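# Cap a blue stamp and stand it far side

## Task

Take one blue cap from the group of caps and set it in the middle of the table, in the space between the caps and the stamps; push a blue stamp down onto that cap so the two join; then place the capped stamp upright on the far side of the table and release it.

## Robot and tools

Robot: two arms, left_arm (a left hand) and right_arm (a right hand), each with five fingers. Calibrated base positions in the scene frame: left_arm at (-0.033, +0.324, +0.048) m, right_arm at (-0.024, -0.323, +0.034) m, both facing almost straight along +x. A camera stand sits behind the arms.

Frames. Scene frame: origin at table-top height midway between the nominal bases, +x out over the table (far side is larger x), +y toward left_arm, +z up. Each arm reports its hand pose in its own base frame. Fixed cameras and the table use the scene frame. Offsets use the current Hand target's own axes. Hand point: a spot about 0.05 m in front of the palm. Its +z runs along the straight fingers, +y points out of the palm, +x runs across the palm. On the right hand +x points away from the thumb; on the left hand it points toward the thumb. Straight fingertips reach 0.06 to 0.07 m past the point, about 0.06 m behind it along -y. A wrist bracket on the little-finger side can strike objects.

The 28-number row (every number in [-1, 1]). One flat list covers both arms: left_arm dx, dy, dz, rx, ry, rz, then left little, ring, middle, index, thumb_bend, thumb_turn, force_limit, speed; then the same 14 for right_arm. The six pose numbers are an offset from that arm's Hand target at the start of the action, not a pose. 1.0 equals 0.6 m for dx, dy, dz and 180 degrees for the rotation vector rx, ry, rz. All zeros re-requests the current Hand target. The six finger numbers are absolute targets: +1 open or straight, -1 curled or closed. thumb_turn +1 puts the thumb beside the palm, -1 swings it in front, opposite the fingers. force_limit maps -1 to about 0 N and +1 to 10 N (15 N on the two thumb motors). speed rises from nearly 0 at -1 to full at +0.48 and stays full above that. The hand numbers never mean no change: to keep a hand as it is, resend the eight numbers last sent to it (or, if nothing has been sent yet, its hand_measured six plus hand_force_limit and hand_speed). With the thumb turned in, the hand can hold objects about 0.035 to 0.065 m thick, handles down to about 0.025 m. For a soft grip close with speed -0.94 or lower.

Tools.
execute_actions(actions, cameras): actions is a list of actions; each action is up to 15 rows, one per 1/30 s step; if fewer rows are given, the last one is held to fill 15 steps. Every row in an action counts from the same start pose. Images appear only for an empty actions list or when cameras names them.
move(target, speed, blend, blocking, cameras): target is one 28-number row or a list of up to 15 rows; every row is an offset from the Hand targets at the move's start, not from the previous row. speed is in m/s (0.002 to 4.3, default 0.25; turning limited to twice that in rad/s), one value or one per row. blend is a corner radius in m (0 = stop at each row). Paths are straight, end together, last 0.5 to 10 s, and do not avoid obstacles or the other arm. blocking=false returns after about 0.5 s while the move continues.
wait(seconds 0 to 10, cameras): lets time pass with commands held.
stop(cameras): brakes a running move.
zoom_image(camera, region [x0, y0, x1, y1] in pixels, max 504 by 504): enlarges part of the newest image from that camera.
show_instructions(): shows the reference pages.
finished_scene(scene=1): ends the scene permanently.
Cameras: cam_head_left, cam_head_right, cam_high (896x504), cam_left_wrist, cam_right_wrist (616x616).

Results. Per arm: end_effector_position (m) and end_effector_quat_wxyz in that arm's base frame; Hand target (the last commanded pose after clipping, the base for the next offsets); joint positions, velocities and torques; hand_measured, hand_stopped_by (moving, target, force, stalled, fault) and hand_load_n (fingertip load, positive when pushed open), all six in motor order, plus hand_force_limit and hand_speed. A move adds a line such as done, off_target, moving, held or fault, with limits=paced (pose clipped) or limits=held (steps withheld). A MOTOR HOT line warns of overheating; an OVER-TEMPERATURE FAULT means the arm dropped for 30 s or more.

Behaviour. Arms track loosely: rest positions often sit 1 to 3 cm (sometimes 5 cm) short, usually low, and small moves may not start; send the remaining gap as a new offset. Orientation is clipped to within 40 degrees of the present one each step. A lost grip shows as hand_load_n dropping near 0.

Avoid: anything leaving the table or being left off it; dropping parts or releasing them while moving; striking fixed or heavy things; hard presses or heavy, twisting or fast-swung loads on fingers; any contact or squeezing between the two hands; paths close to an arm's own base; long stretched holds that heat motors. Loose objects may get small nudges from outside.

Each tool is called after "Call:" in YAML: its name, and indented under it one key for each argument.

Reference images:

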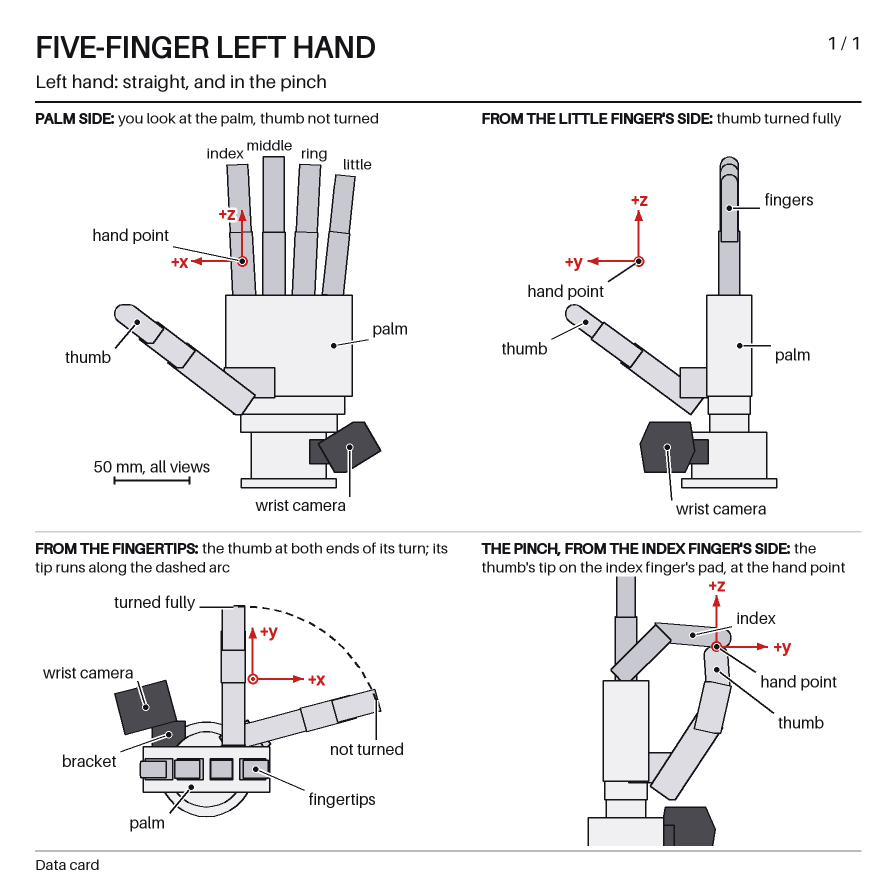

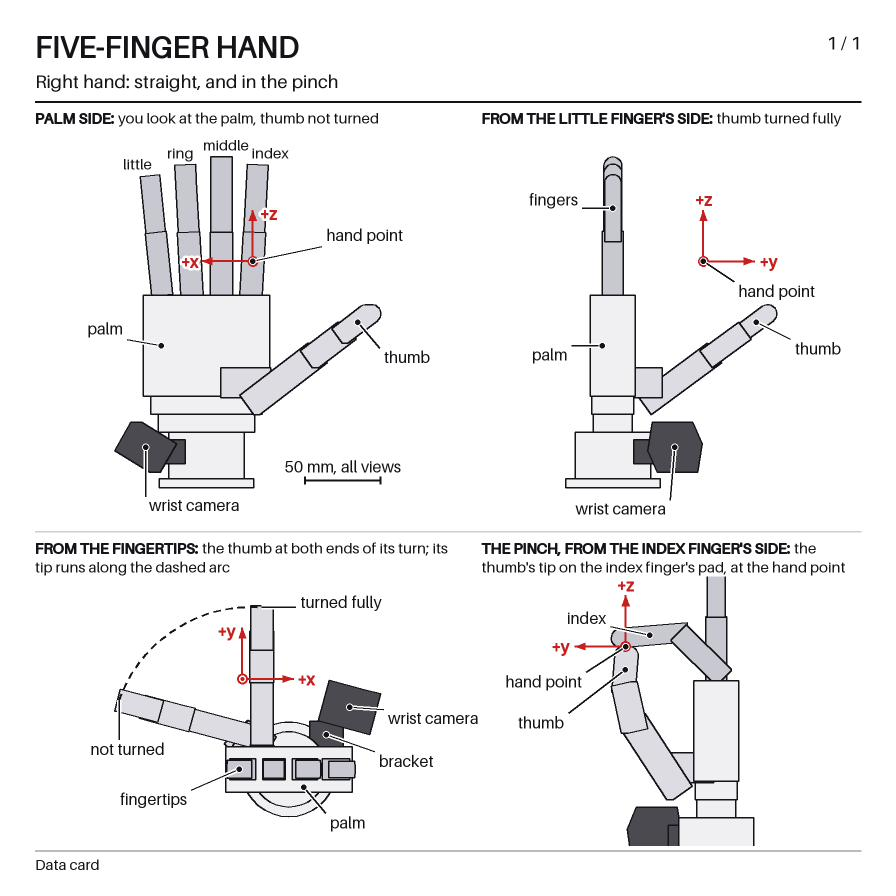

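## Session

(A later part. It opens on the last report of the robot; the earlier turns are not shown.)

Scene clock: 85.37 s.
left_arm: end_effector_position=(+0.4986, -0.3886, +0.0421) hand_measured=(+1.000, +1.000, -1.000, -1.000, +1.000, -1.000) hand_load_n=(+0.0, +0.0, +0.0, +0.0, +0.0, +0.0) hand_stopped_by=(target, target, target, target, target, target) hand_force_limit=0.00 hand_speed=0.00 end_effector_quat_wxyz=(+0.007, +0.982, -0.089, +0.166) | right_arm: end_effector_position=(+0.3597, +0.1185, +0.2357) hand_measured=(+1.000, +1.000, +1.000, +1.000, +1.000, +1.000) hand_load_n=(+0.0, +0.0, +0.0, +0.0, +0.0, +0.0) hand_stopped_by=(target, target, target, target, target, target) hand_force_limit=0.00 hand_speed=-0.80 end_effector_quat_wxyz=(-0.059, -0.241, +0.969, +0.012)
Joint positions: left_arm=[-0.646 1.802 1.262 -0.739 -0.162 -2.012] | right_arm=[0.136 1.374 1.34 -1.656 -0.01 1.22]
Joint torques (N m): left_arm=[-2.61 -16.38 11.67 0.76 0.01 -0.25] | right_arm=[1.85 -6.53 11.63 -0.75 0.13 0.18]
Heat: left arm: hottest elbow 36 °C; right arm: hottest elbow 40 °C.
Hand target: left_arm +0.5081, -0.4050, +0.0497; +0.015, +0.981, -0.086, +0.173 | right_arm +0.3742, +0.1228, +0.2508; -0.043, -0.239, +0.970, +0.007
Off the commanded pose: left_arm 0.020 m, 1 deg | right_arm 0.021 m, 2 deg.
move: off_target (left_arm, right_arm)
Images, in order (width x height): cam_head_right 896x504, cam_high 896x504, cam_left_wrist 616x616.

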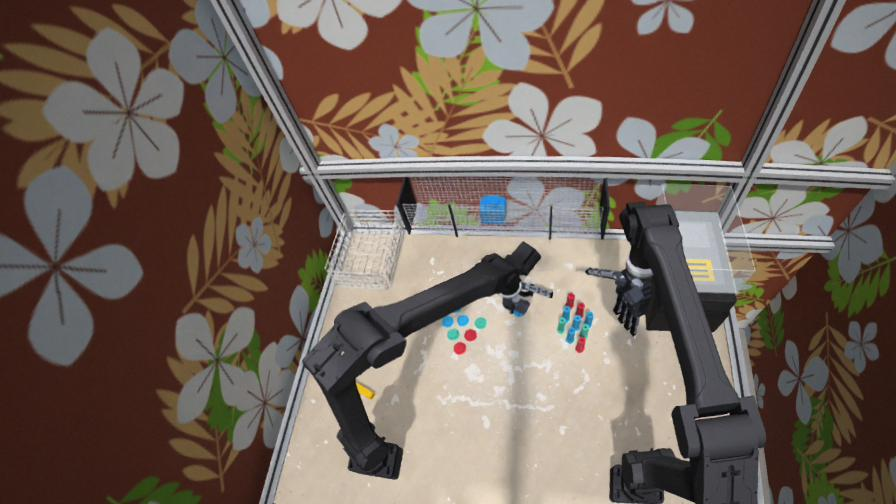

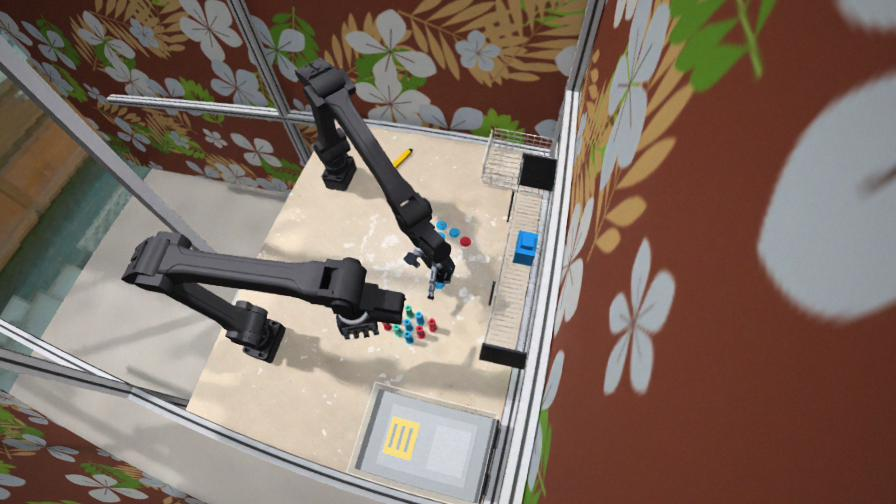

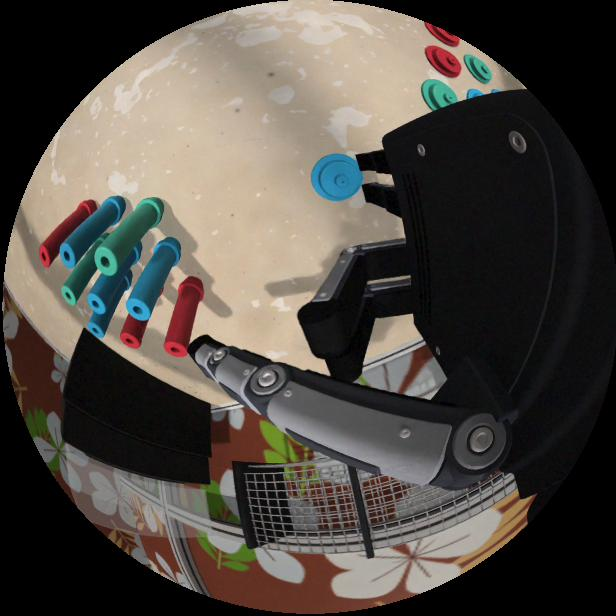

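Call:
move:
  target:
    - [0,-0.0667,-0.0167,0,0,0,1,1,-1,-1,1,-1,0,0,0,0,0,0,0,0,1,1,1,1,1,1,0,-0.8]
    - [0.055,-0.12,-0.26,0,0,0,1,1,-1,-1,1,-1,0,0,0,0,0,0,0,0,1,1,1,1,1,1,0,-0.8]
    - [-0.275,-0.5225,-0.48,0,0,0,1,1,1,1,1,1,0,0,0,0,0,0,0,0,1,1,1,1,1,1,0,-0.8]
  speed: [0.08,0.2,0.35]
  blend: [0.01,0.03,0]
  cameras: ["all"]

Scene clock: 98.60 s.
left_arm: end_effector_position=(+0.3120, -0.0553, +0.2601) hand_measured=(+1.000, +1.000, +1.000, +1.000, +1.000, +1.000) hand_load_n=(-0.5, +0.0, +0.0, +0.0, +0.0, +0.0) hand_stopped_by=(target, target, target, target, target, target) hand_force_limit=0.00 hand_speed=0.00 end_effector_quat_wxyz=(+0.016, +0.981, -0.084, +0.172) | right_arm: end_effector_position=(+0.3597, +0.1185, +0.2357) hand_measured=(+1.000, +1.000, +1.000, +1.000, +1.000, +1.000) hand_load_n=(+0.0, +0.0, +0.0, -0.5, +0.0, +0.0) hand_stopped_by=(target, target, target, target, target, target) hand_force_limit=0.00 hand_speed=-0.80 end_effector_quat_wxyz=(-0.059, -0.241, +0.969, +0.012)
Joint positions: left_arm=[0.092 0.858 0.964 -1.342 0.091 -1.324] | right_arm=[0.136 1.374 1.34 -1.656 -0.01 1.22]
Joint torques (N m): left_arm=[-0.79 -5.36 10.37 0.75 0.13 0.07] | right_arm=[1.26 -6.53 11.81 -0.75 0.15 0.19]
Heat: left arm: hottest elbow 37 °C; right arm: hottest elbow 40 °C.
Hand target: left_arm +0.3129, -0.0525, +0.2644; +0.015, +0.981, -0.086, +0.173 | right_arm +0.3742, +0.1228, +0.2508; -0.043, -0.239, +0.970, +0.007
Off the commanded pose: left_arm 0.005 m, 0 deg | right_arm 0.021 m, 2 deg.
move: off_target (right_arm)

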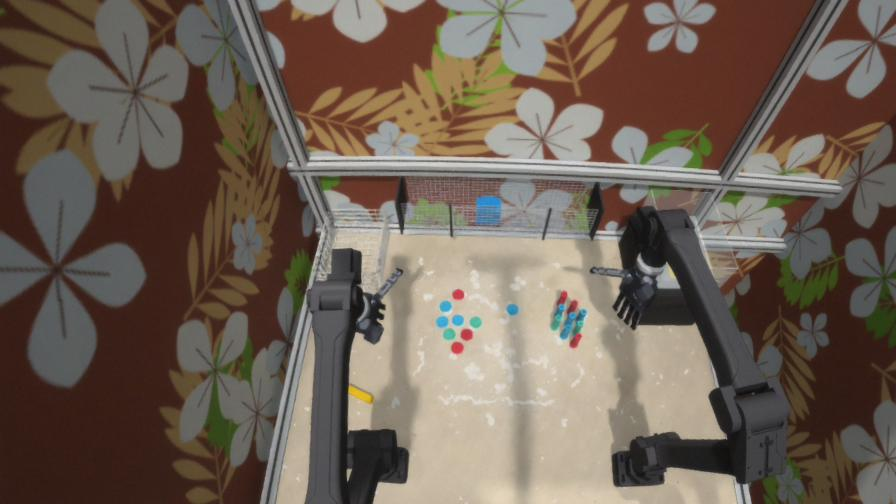

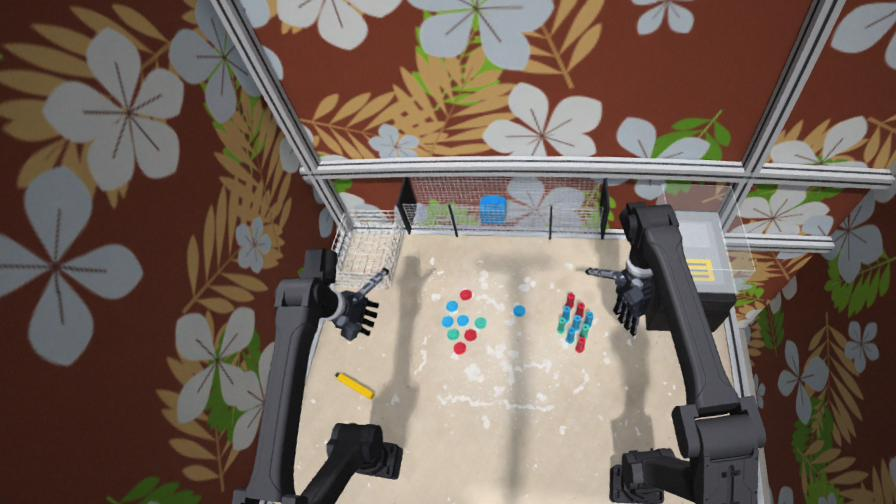

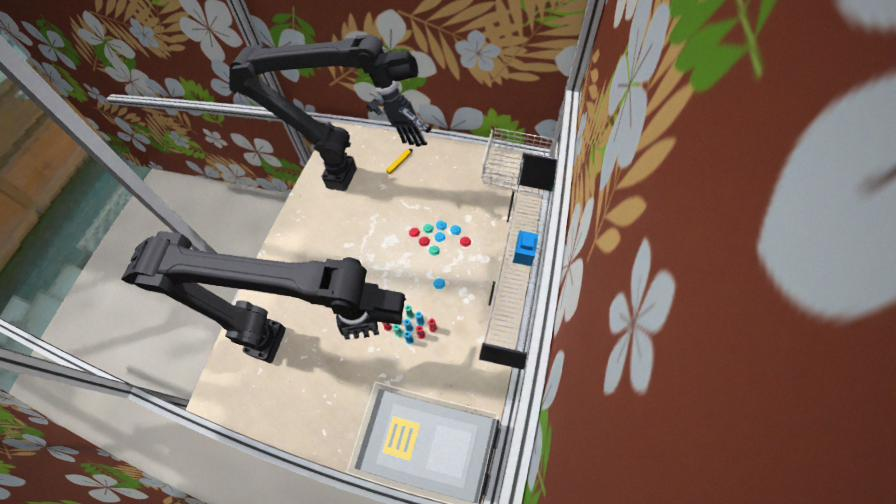

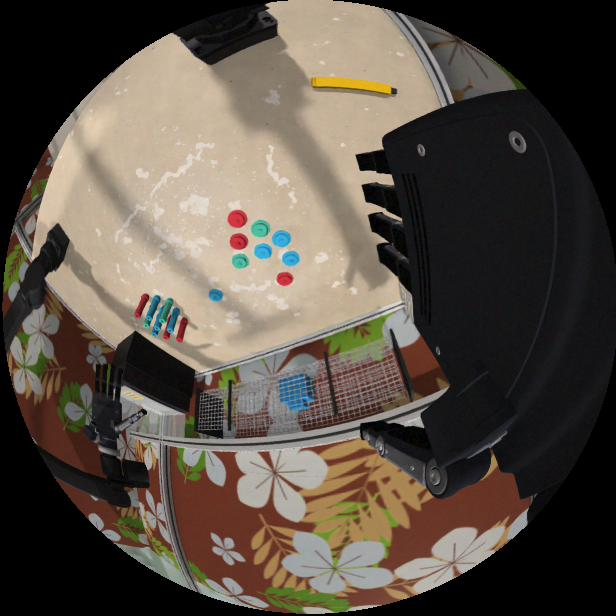

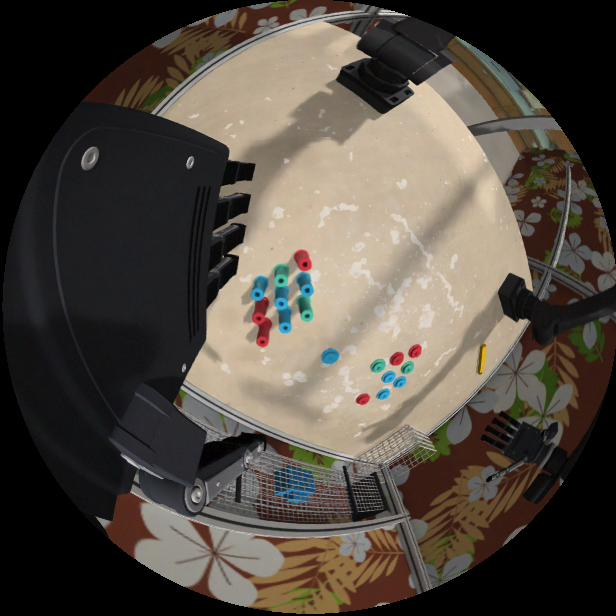

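Call:
move:
  target: [0,0,0,0,0,0,1,1,1,1,1,1,0,0,-0.0412,-0.0865,0.1123,0.3419,-0.2674,-0.3694,1,1,0.3,0.3,0.7,-1,0,0]
  speed: 0.3
  cameras: ["all"]

Scene clock: 106.17 s.
left_arm: end_effector_position=(+0.3120, -0.0553, +0.2601) hand_measured=(+1.000, +1.000, +1.000, +1.000, +1.000, +1.000) hand_load_n=(+0.0, +0.0, +0.0, +0.0, +0.0, +0.0) hand_stopped_by=(target, target, target, target, target, target) hand_force_limit=0.00 hand_speed=0.00 end_effector_quat_wxyz=(+0.016, +0.981, -0.084, +0.172) | right_arm: end_effector_position=(+0.4128, +0.0922, +0.1772) hand_measured=(+1.000, +1.000, +0.300, +0.300, +0.700, -1.000) hand_load_n=(+0.0, +0.0, +0.0, +0.0, +0.0, +0.0) hand_stopped_by=(target, target, target, target, target, target) hand_force_limit=0.00 hand_speed=0.00 end_effector_quat_wxyz=(-0.442, +0.660, -0.510, +0.331)
Joint positions: left_arm=[0.092 0.858 0.964 -1.342 0.091 -1.324] | right_arm=[0.076 0.922 0.559 -0.046 -0.179 -0.062]
Joint torques (N m): left_arm=[-0.85 -5.36 10.36 0.73 0.13 0.08] | right_arm=[-0.03 -3.72 8.09 2.74 -0.18 0]
Heat: left arm: hottest elbow 37 °C; right arm: hottest elbow 40 °C.
Hand target: left_arm +0.3129, -0.0525, +0.2644; +0.015, +0.981, -0.086, +0.173 | right_arm +0.4142, +0.0881, +0.1800; -0.444, +0.658, -0.504, +0.340
Off the commanded pose: left_arm 0.005 m, 0 deg | right_arm 0.005 m, 1 deg.
move: done

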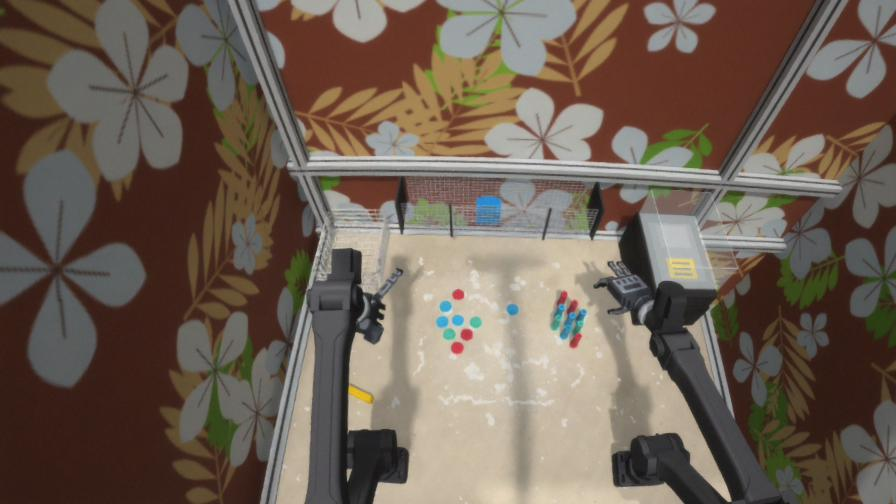

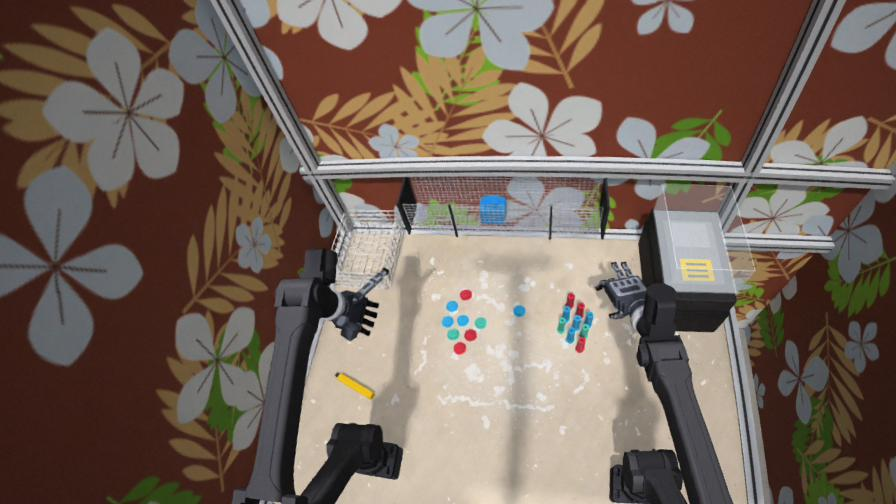

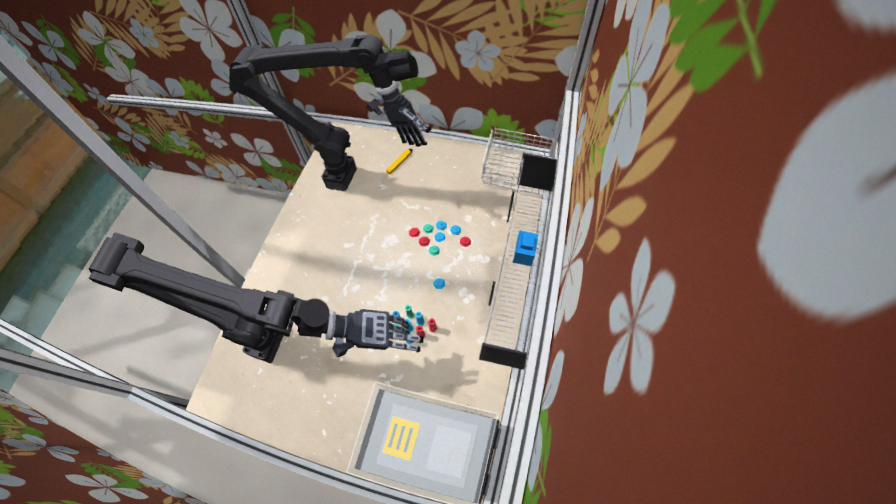

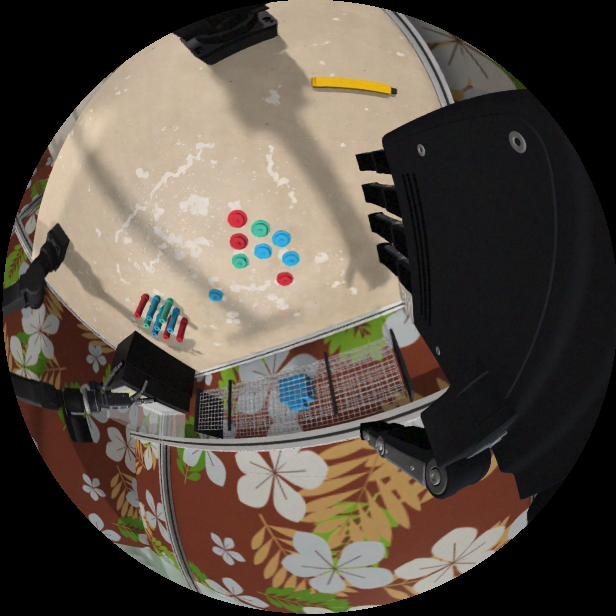

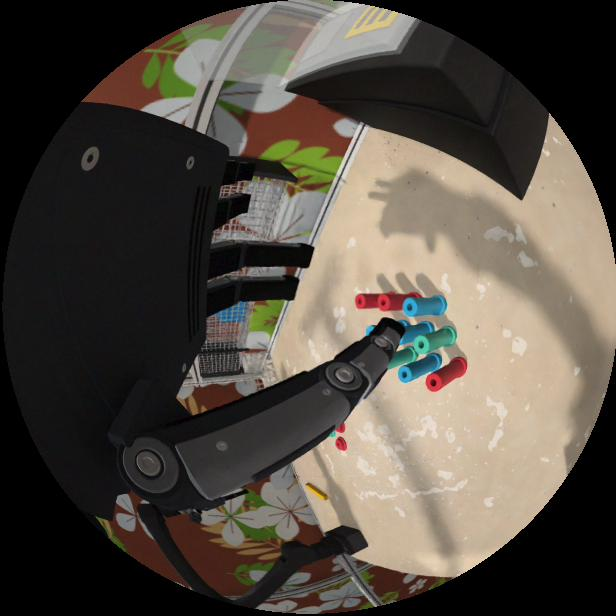

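Call:
move:
  target: [0,0,0,0,0,0,1,1,1,1,1,1,0,0,-0.1077,0.0458,0.1537,0,0,0,1,1,0.3,0.3,0.7,-1,0,0]
  speed: 0.2
  cameras: ["cam_right_wrist","cam_head_right","cam_high"]

Call:
zoom_image:
  camera: "cam_right_wrist"
  region: [220, 200, 440, 420]

Call:
zoom_image:
  camera: "cam_head_right"
  region: [520, 230, 680, 370]

Call:
zoom_image:
  camera: "cam_high"
  region: [360, 270, 480, 370]

Scene clock: 116.53 s.
left_arm: end_effector_position=(+0.3120, -0.0553, +0.2601) hand_measured=(+1.000, +1.000, +1.000, +1.000, +1.000, +1.000) hand_load_n=(+0.0, +0.0, +0.0, +0.0, +0.0, +0.0) hand_stopped_by=(target, target, target, target, target, target) hand_force_limit=0.00 hand_speed=0.00 end_effector_quat_wxyz=(+0.016, +0.981, -0.084, +0.172) | right_arm: end_effector_position=(+0.4539, +0.1607, +0.1023) hand_measured=(+1.000, +1.000, +0.300, +0.300, +0.700, -1.000) hand_load_n=(+0.0, -0.5, +0.0, +0.0, +0.0, +0.0) hand_stopped_by=(target, target, target, target, target, target) hand_force_limit=0.00 hand_speed=0.00 end_effector_quat_wxyz=(-0.427, +0.669, -0.510, +0.332)
Joint positions: left_arm=[0.092 0.858 0.964 -1.342 0.091 -1.324] | right_arm=[0.288 1.247 0.559 0.26 0.027 0.002]
Joint torques (N m): left_arm=[-0.79 -5.36 10.39 0.73 0.13 0.08] | right_arm=[1.38 -5.3 9.8 2.65 0.17 0.16]
Heat: left arm: hottest elbow 37 °C; right arm: hottest elbow 40 °C.
Hand target: left_arm +0.3129, -0.0525, +0.2644; +0.015, +0.981, -0.086, +0.173 | right_arm +0.4701, +0.1701, +0.1201; -0.444, +0.658, -0.504, +0.340
Off the commanded pose: left_arm 0.005 m, 0 deg | right_arm 0.026 m, 3 deg.
move: off_target (right_arm)
Images, in order (width x height): cam_head_right 896x504, cam_high 896x504, cam_right_wrist 616x616.

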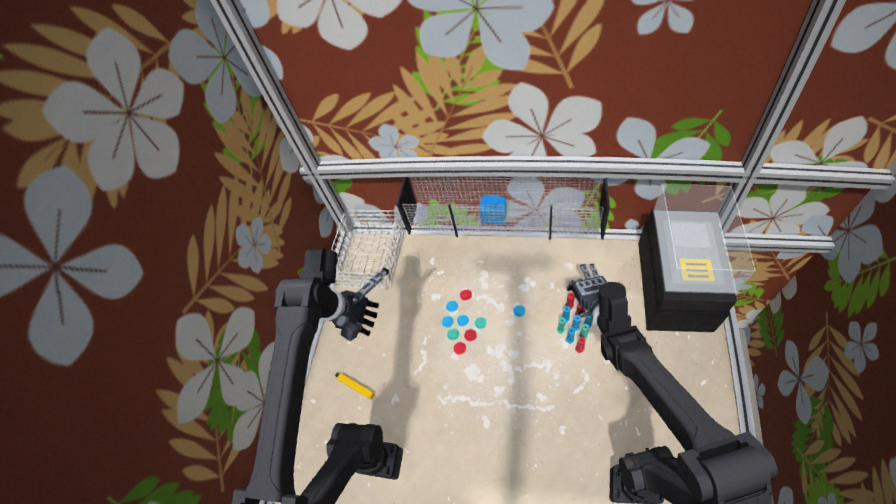

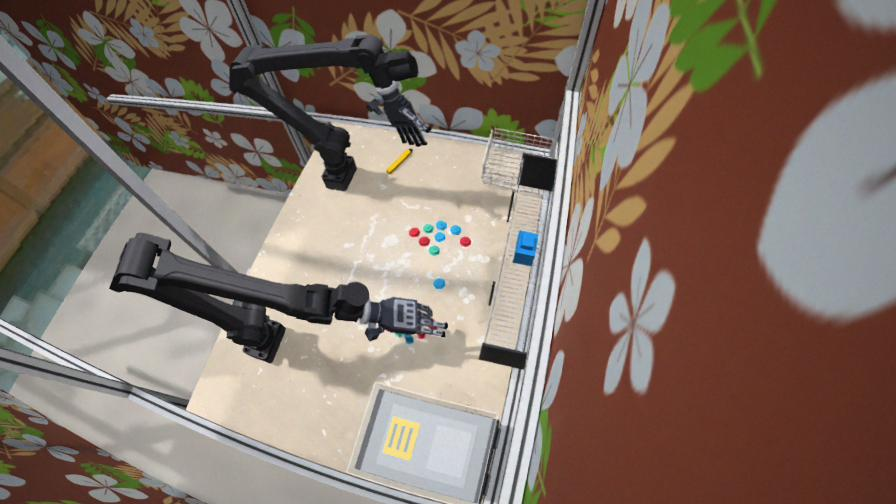

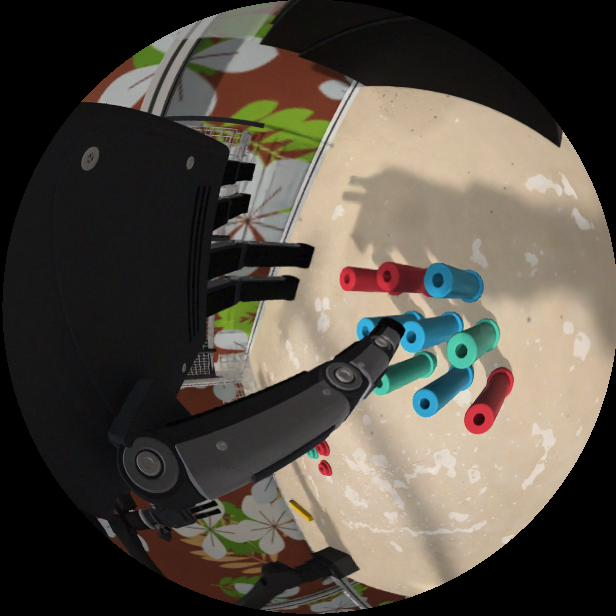

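Scaled by 2.291 from the camera's 616x616 image, which has a finer 880x880 frame.

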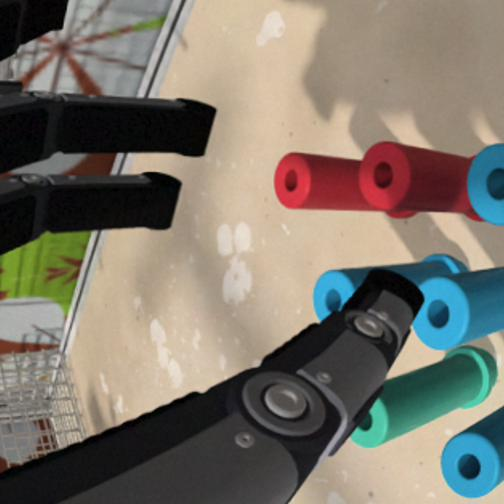

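Scaled by 3.150.

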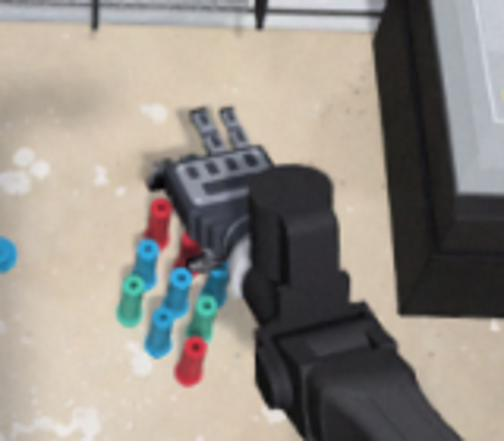

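Scaled by 4.200.

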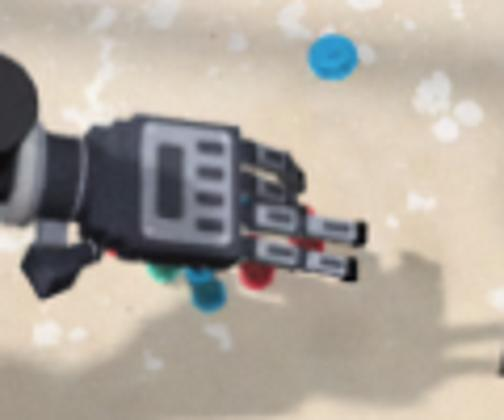

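Call:
move:
  target: [0,0,0,0,0,0,1,1,1,1,1,1,0,0,0.0242,0.0643,0.019,0,0,0,1,1,0.3,0.3,0.7,-1,0,0]
  speed: 0.1
  cameras: ["cam_right_wrist","cam_head_right","cam_high"]

Call:
zoom_image:
  camera: "cam_right_wrist"
  region: [260, 200, 480, 420]

Call:
zoom_image:
  camera: "cam_head_right"
  region: [520, 230, 680, 370]

Call:
zoom_image:
  camera: "cam_high"
  region: [360, 270, 480, 370]

Scene clock: 125.03 s.
left_arm: end_effector_position=(+0.3120, -0.0553, +0.2601) hand_measured=(+1.000, +1.000, +1.000, +1.000, +1.000, +1.000) hand_load_n=(+0.0, +0.0, +0.0, +0.0, +0.0, +0.5) hand_stopped_by=(target, target, target, target, target, target) hand_force_limit=0.00 hand_speed=0.00 end_effector_quat_wxyz=(+0.016, +0.981, -0.084, +0.172) | right_arm: end_effector_position=(+0.4685, +0.1588, +0.0833) hand_measured=(+1.000, +1.000, +0.300, +0.300, +0.700, -1.000) hand_load_n=(+0.0, +0.0, +0.0, +0.0, +0.0, +0.0) hand_stopped_by=(target, target, target, target, target, target) hand_force_limit=0.00 hand_speed=0.00 end_effector_quat_wxyz=(-0.445, +0.659, -0.505, +0.337)
Joint positions: left_arm=[0.092 0.858 0.964 -1.342 0.091 -1.324] | right_arm=[0.263 1.343 0.541 0.415 -0.004 0.003]
Joint torques (N m): left_arm=[-0.73 -5.36 10.37 0.72 0.13 0.08] | right_arm=[-0.09 -5.13 6.41 2.61 -0.12 0.05]
Heat: left arm: hottest elbow 37 °C; right arm: hottest elbow 40 °C.
Hand target: left_arm +0.3129, -0.0525, +0.2644; +0.015, +0.981, -0.086, +0.173 | right_arm +0.4702, +0.1551, +0.0800; -0.444, +0.658, -0.504, +0.340
Off the commanded pose: left_arm 0.005 m, 0 deg | right_arm 0.005 m, 0 deg.
move: done
Images, in order (width x height): cam_head_right 896x504, cam_high 896x504, cam_right_wrist 616x616.

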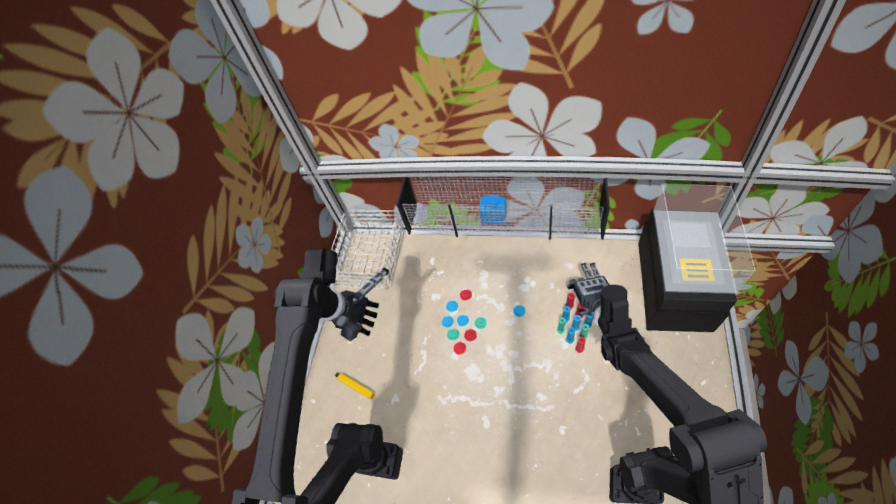

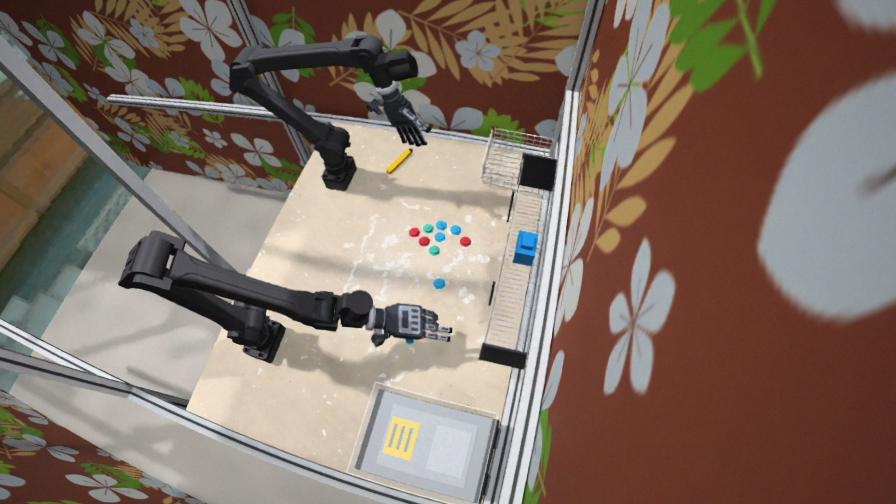

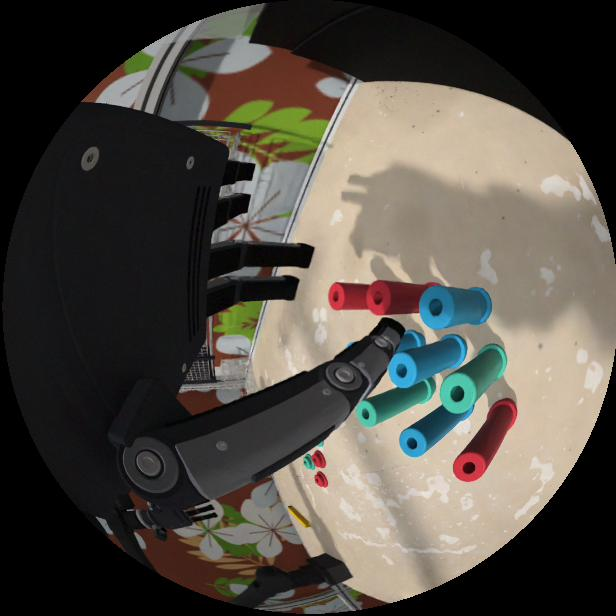

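Scaled by 2.291 from the camera's 616x616 image, which has a finer 880x880 frame.

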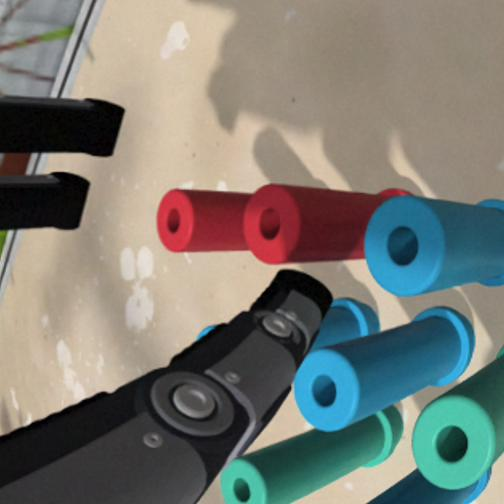

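Scaled by 3.150.

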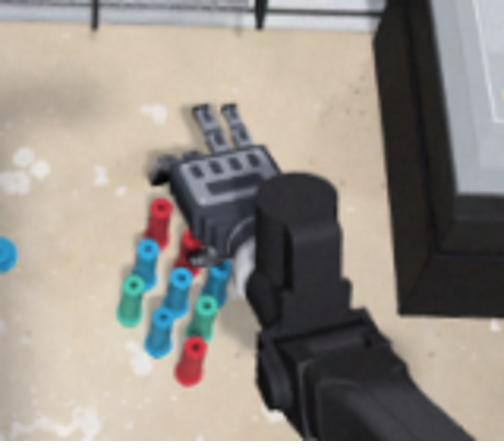

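Scaled by 4.200.

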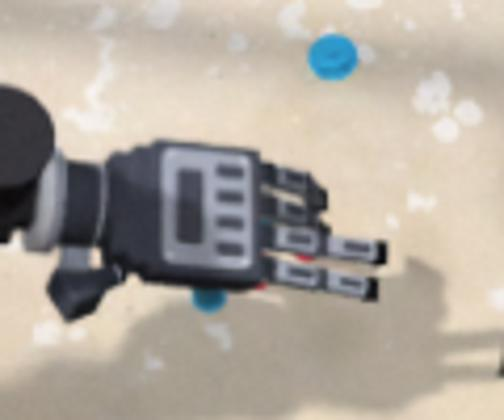

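Call:
move:
  target: [0,0,0,0,0,0,1,1,1,1,1,1,0,0,0.0142,0.0555,-0.004,0,0,0,1,1,0.3,0.3,0.7,-1,0,0]
  speed: 0.1
  cameras: ["cam_right_wrist","cam_head_right","cam_high"]

Call:
zoom_image:
  camera: "cam_right_wrist"
  region: [260, 200, 480, 420]

Call:
zoom_image:
  camera: "cam_head_right"
  region: [540, 240, 660, 360]

Call:
zoom_image:
  camera: "cam_high"
  region: [360, 270, 480, 370]

Scene clock: 129.67 s.
left_arm: end_effector_position=(+0.3120, -0.0553, +0.2601) hand_measured=(+1.000, +1.000, +1.000, +1.000, +1.000, +1.000) hand_load_n=(+0.0, +0.0, +0.0, +0.0, +0.0, +0.0) hand_stopped_by=(target, target, target, target, target, target) hand_force_limit=0.00 hand_speed=0.00 end_effector_quat_wxyz=(+0.016, +0.981, -0.084, +0.172) | right_arm: end_effector_position=(+0.4599, +0.1485, +0.0588) hand_measured=(+1.000, +1.000, +0.300, +0.300, +0.700, -1.000) hand_load_n=(+0.0, +0.0, -0.5, +0.0, +0.0, +0.0) hand_stopped_by=(target, target, target, target, target, target) hand_force_limit=0.00 hand_speed=0.00 end_effector_quat_wxyz=(-0.451, +0.654, -0.504, +0.339)
Joint positions: left_arm=[0.092 0.858 0.964 -1.342 0.091 -1.324] | right_arm=[0.238 1.394 0.479 0.543 -0.03 0]
Joint torques (N m): left_arm=[-0.79 -5.3 10.37 0.73 0.13 0.08] | right_arm=[0.38 -5.13 5.52 2.55 -0.11 -0.04]
Heat: left arm: hottest elbow 37 °C; right arm: hottest elbow 39 °C.
Hand target: left_arm +0.3129, -0.0525, +0.2644; +0.015, +0.981, -0.086, +0.173 | right_arm +0.4583, +0.1430, +0.0501; -0.444, +0.658, -0.504, +0.340
Off the commanded pose: left_arm 0.005 m, 0 deg | right_arm 0.011 m, 1 deg.
move: off_target (right_arm)
Images, in order (width x height): cam_head_right 896x504, cam_high 896x504, cam_right_wrist 616x616.

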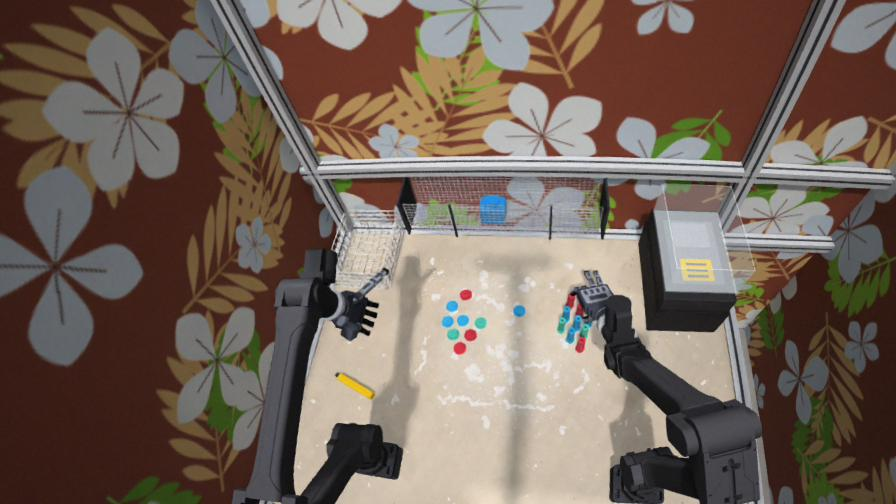

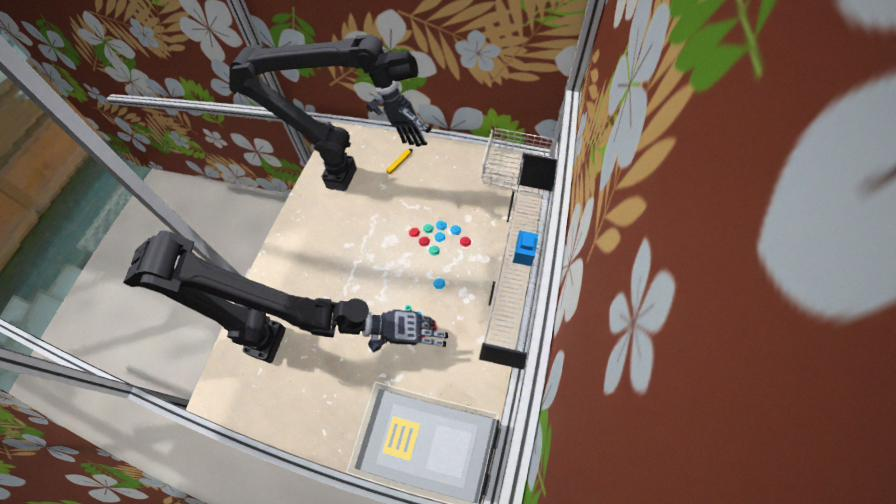

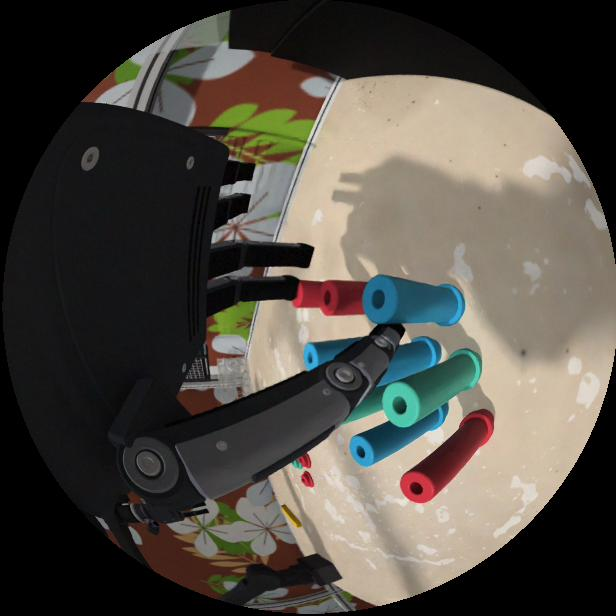

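Scaled by 2.291 from the camera's 616x616 image, which has a finer 880x880 frame.

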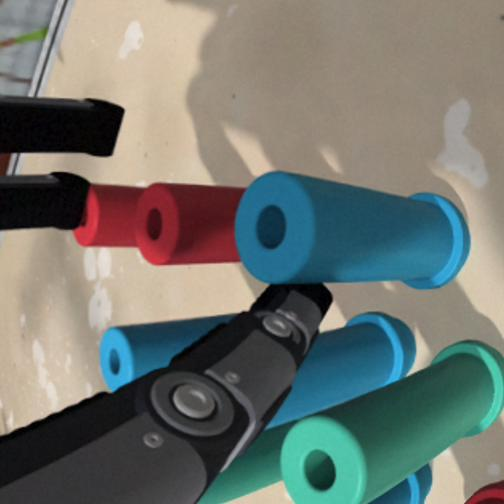

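Scaled by 4.200.

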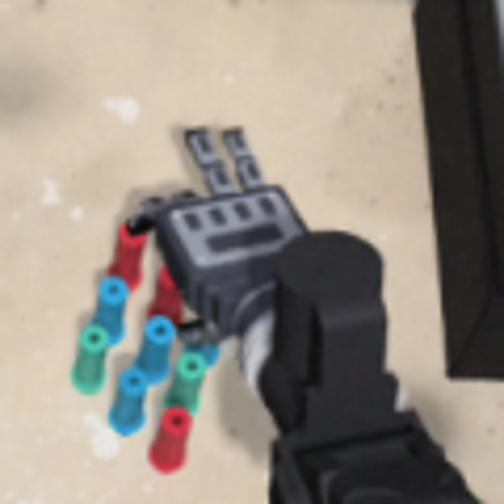

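Scaled by 4.200.

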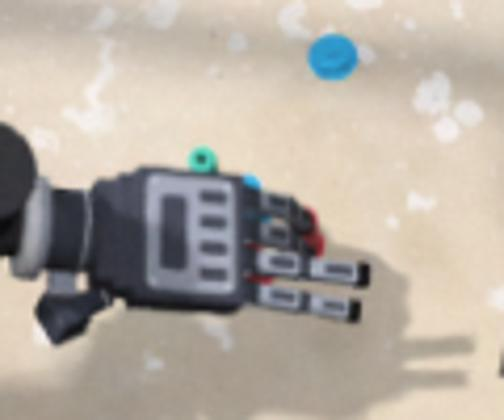

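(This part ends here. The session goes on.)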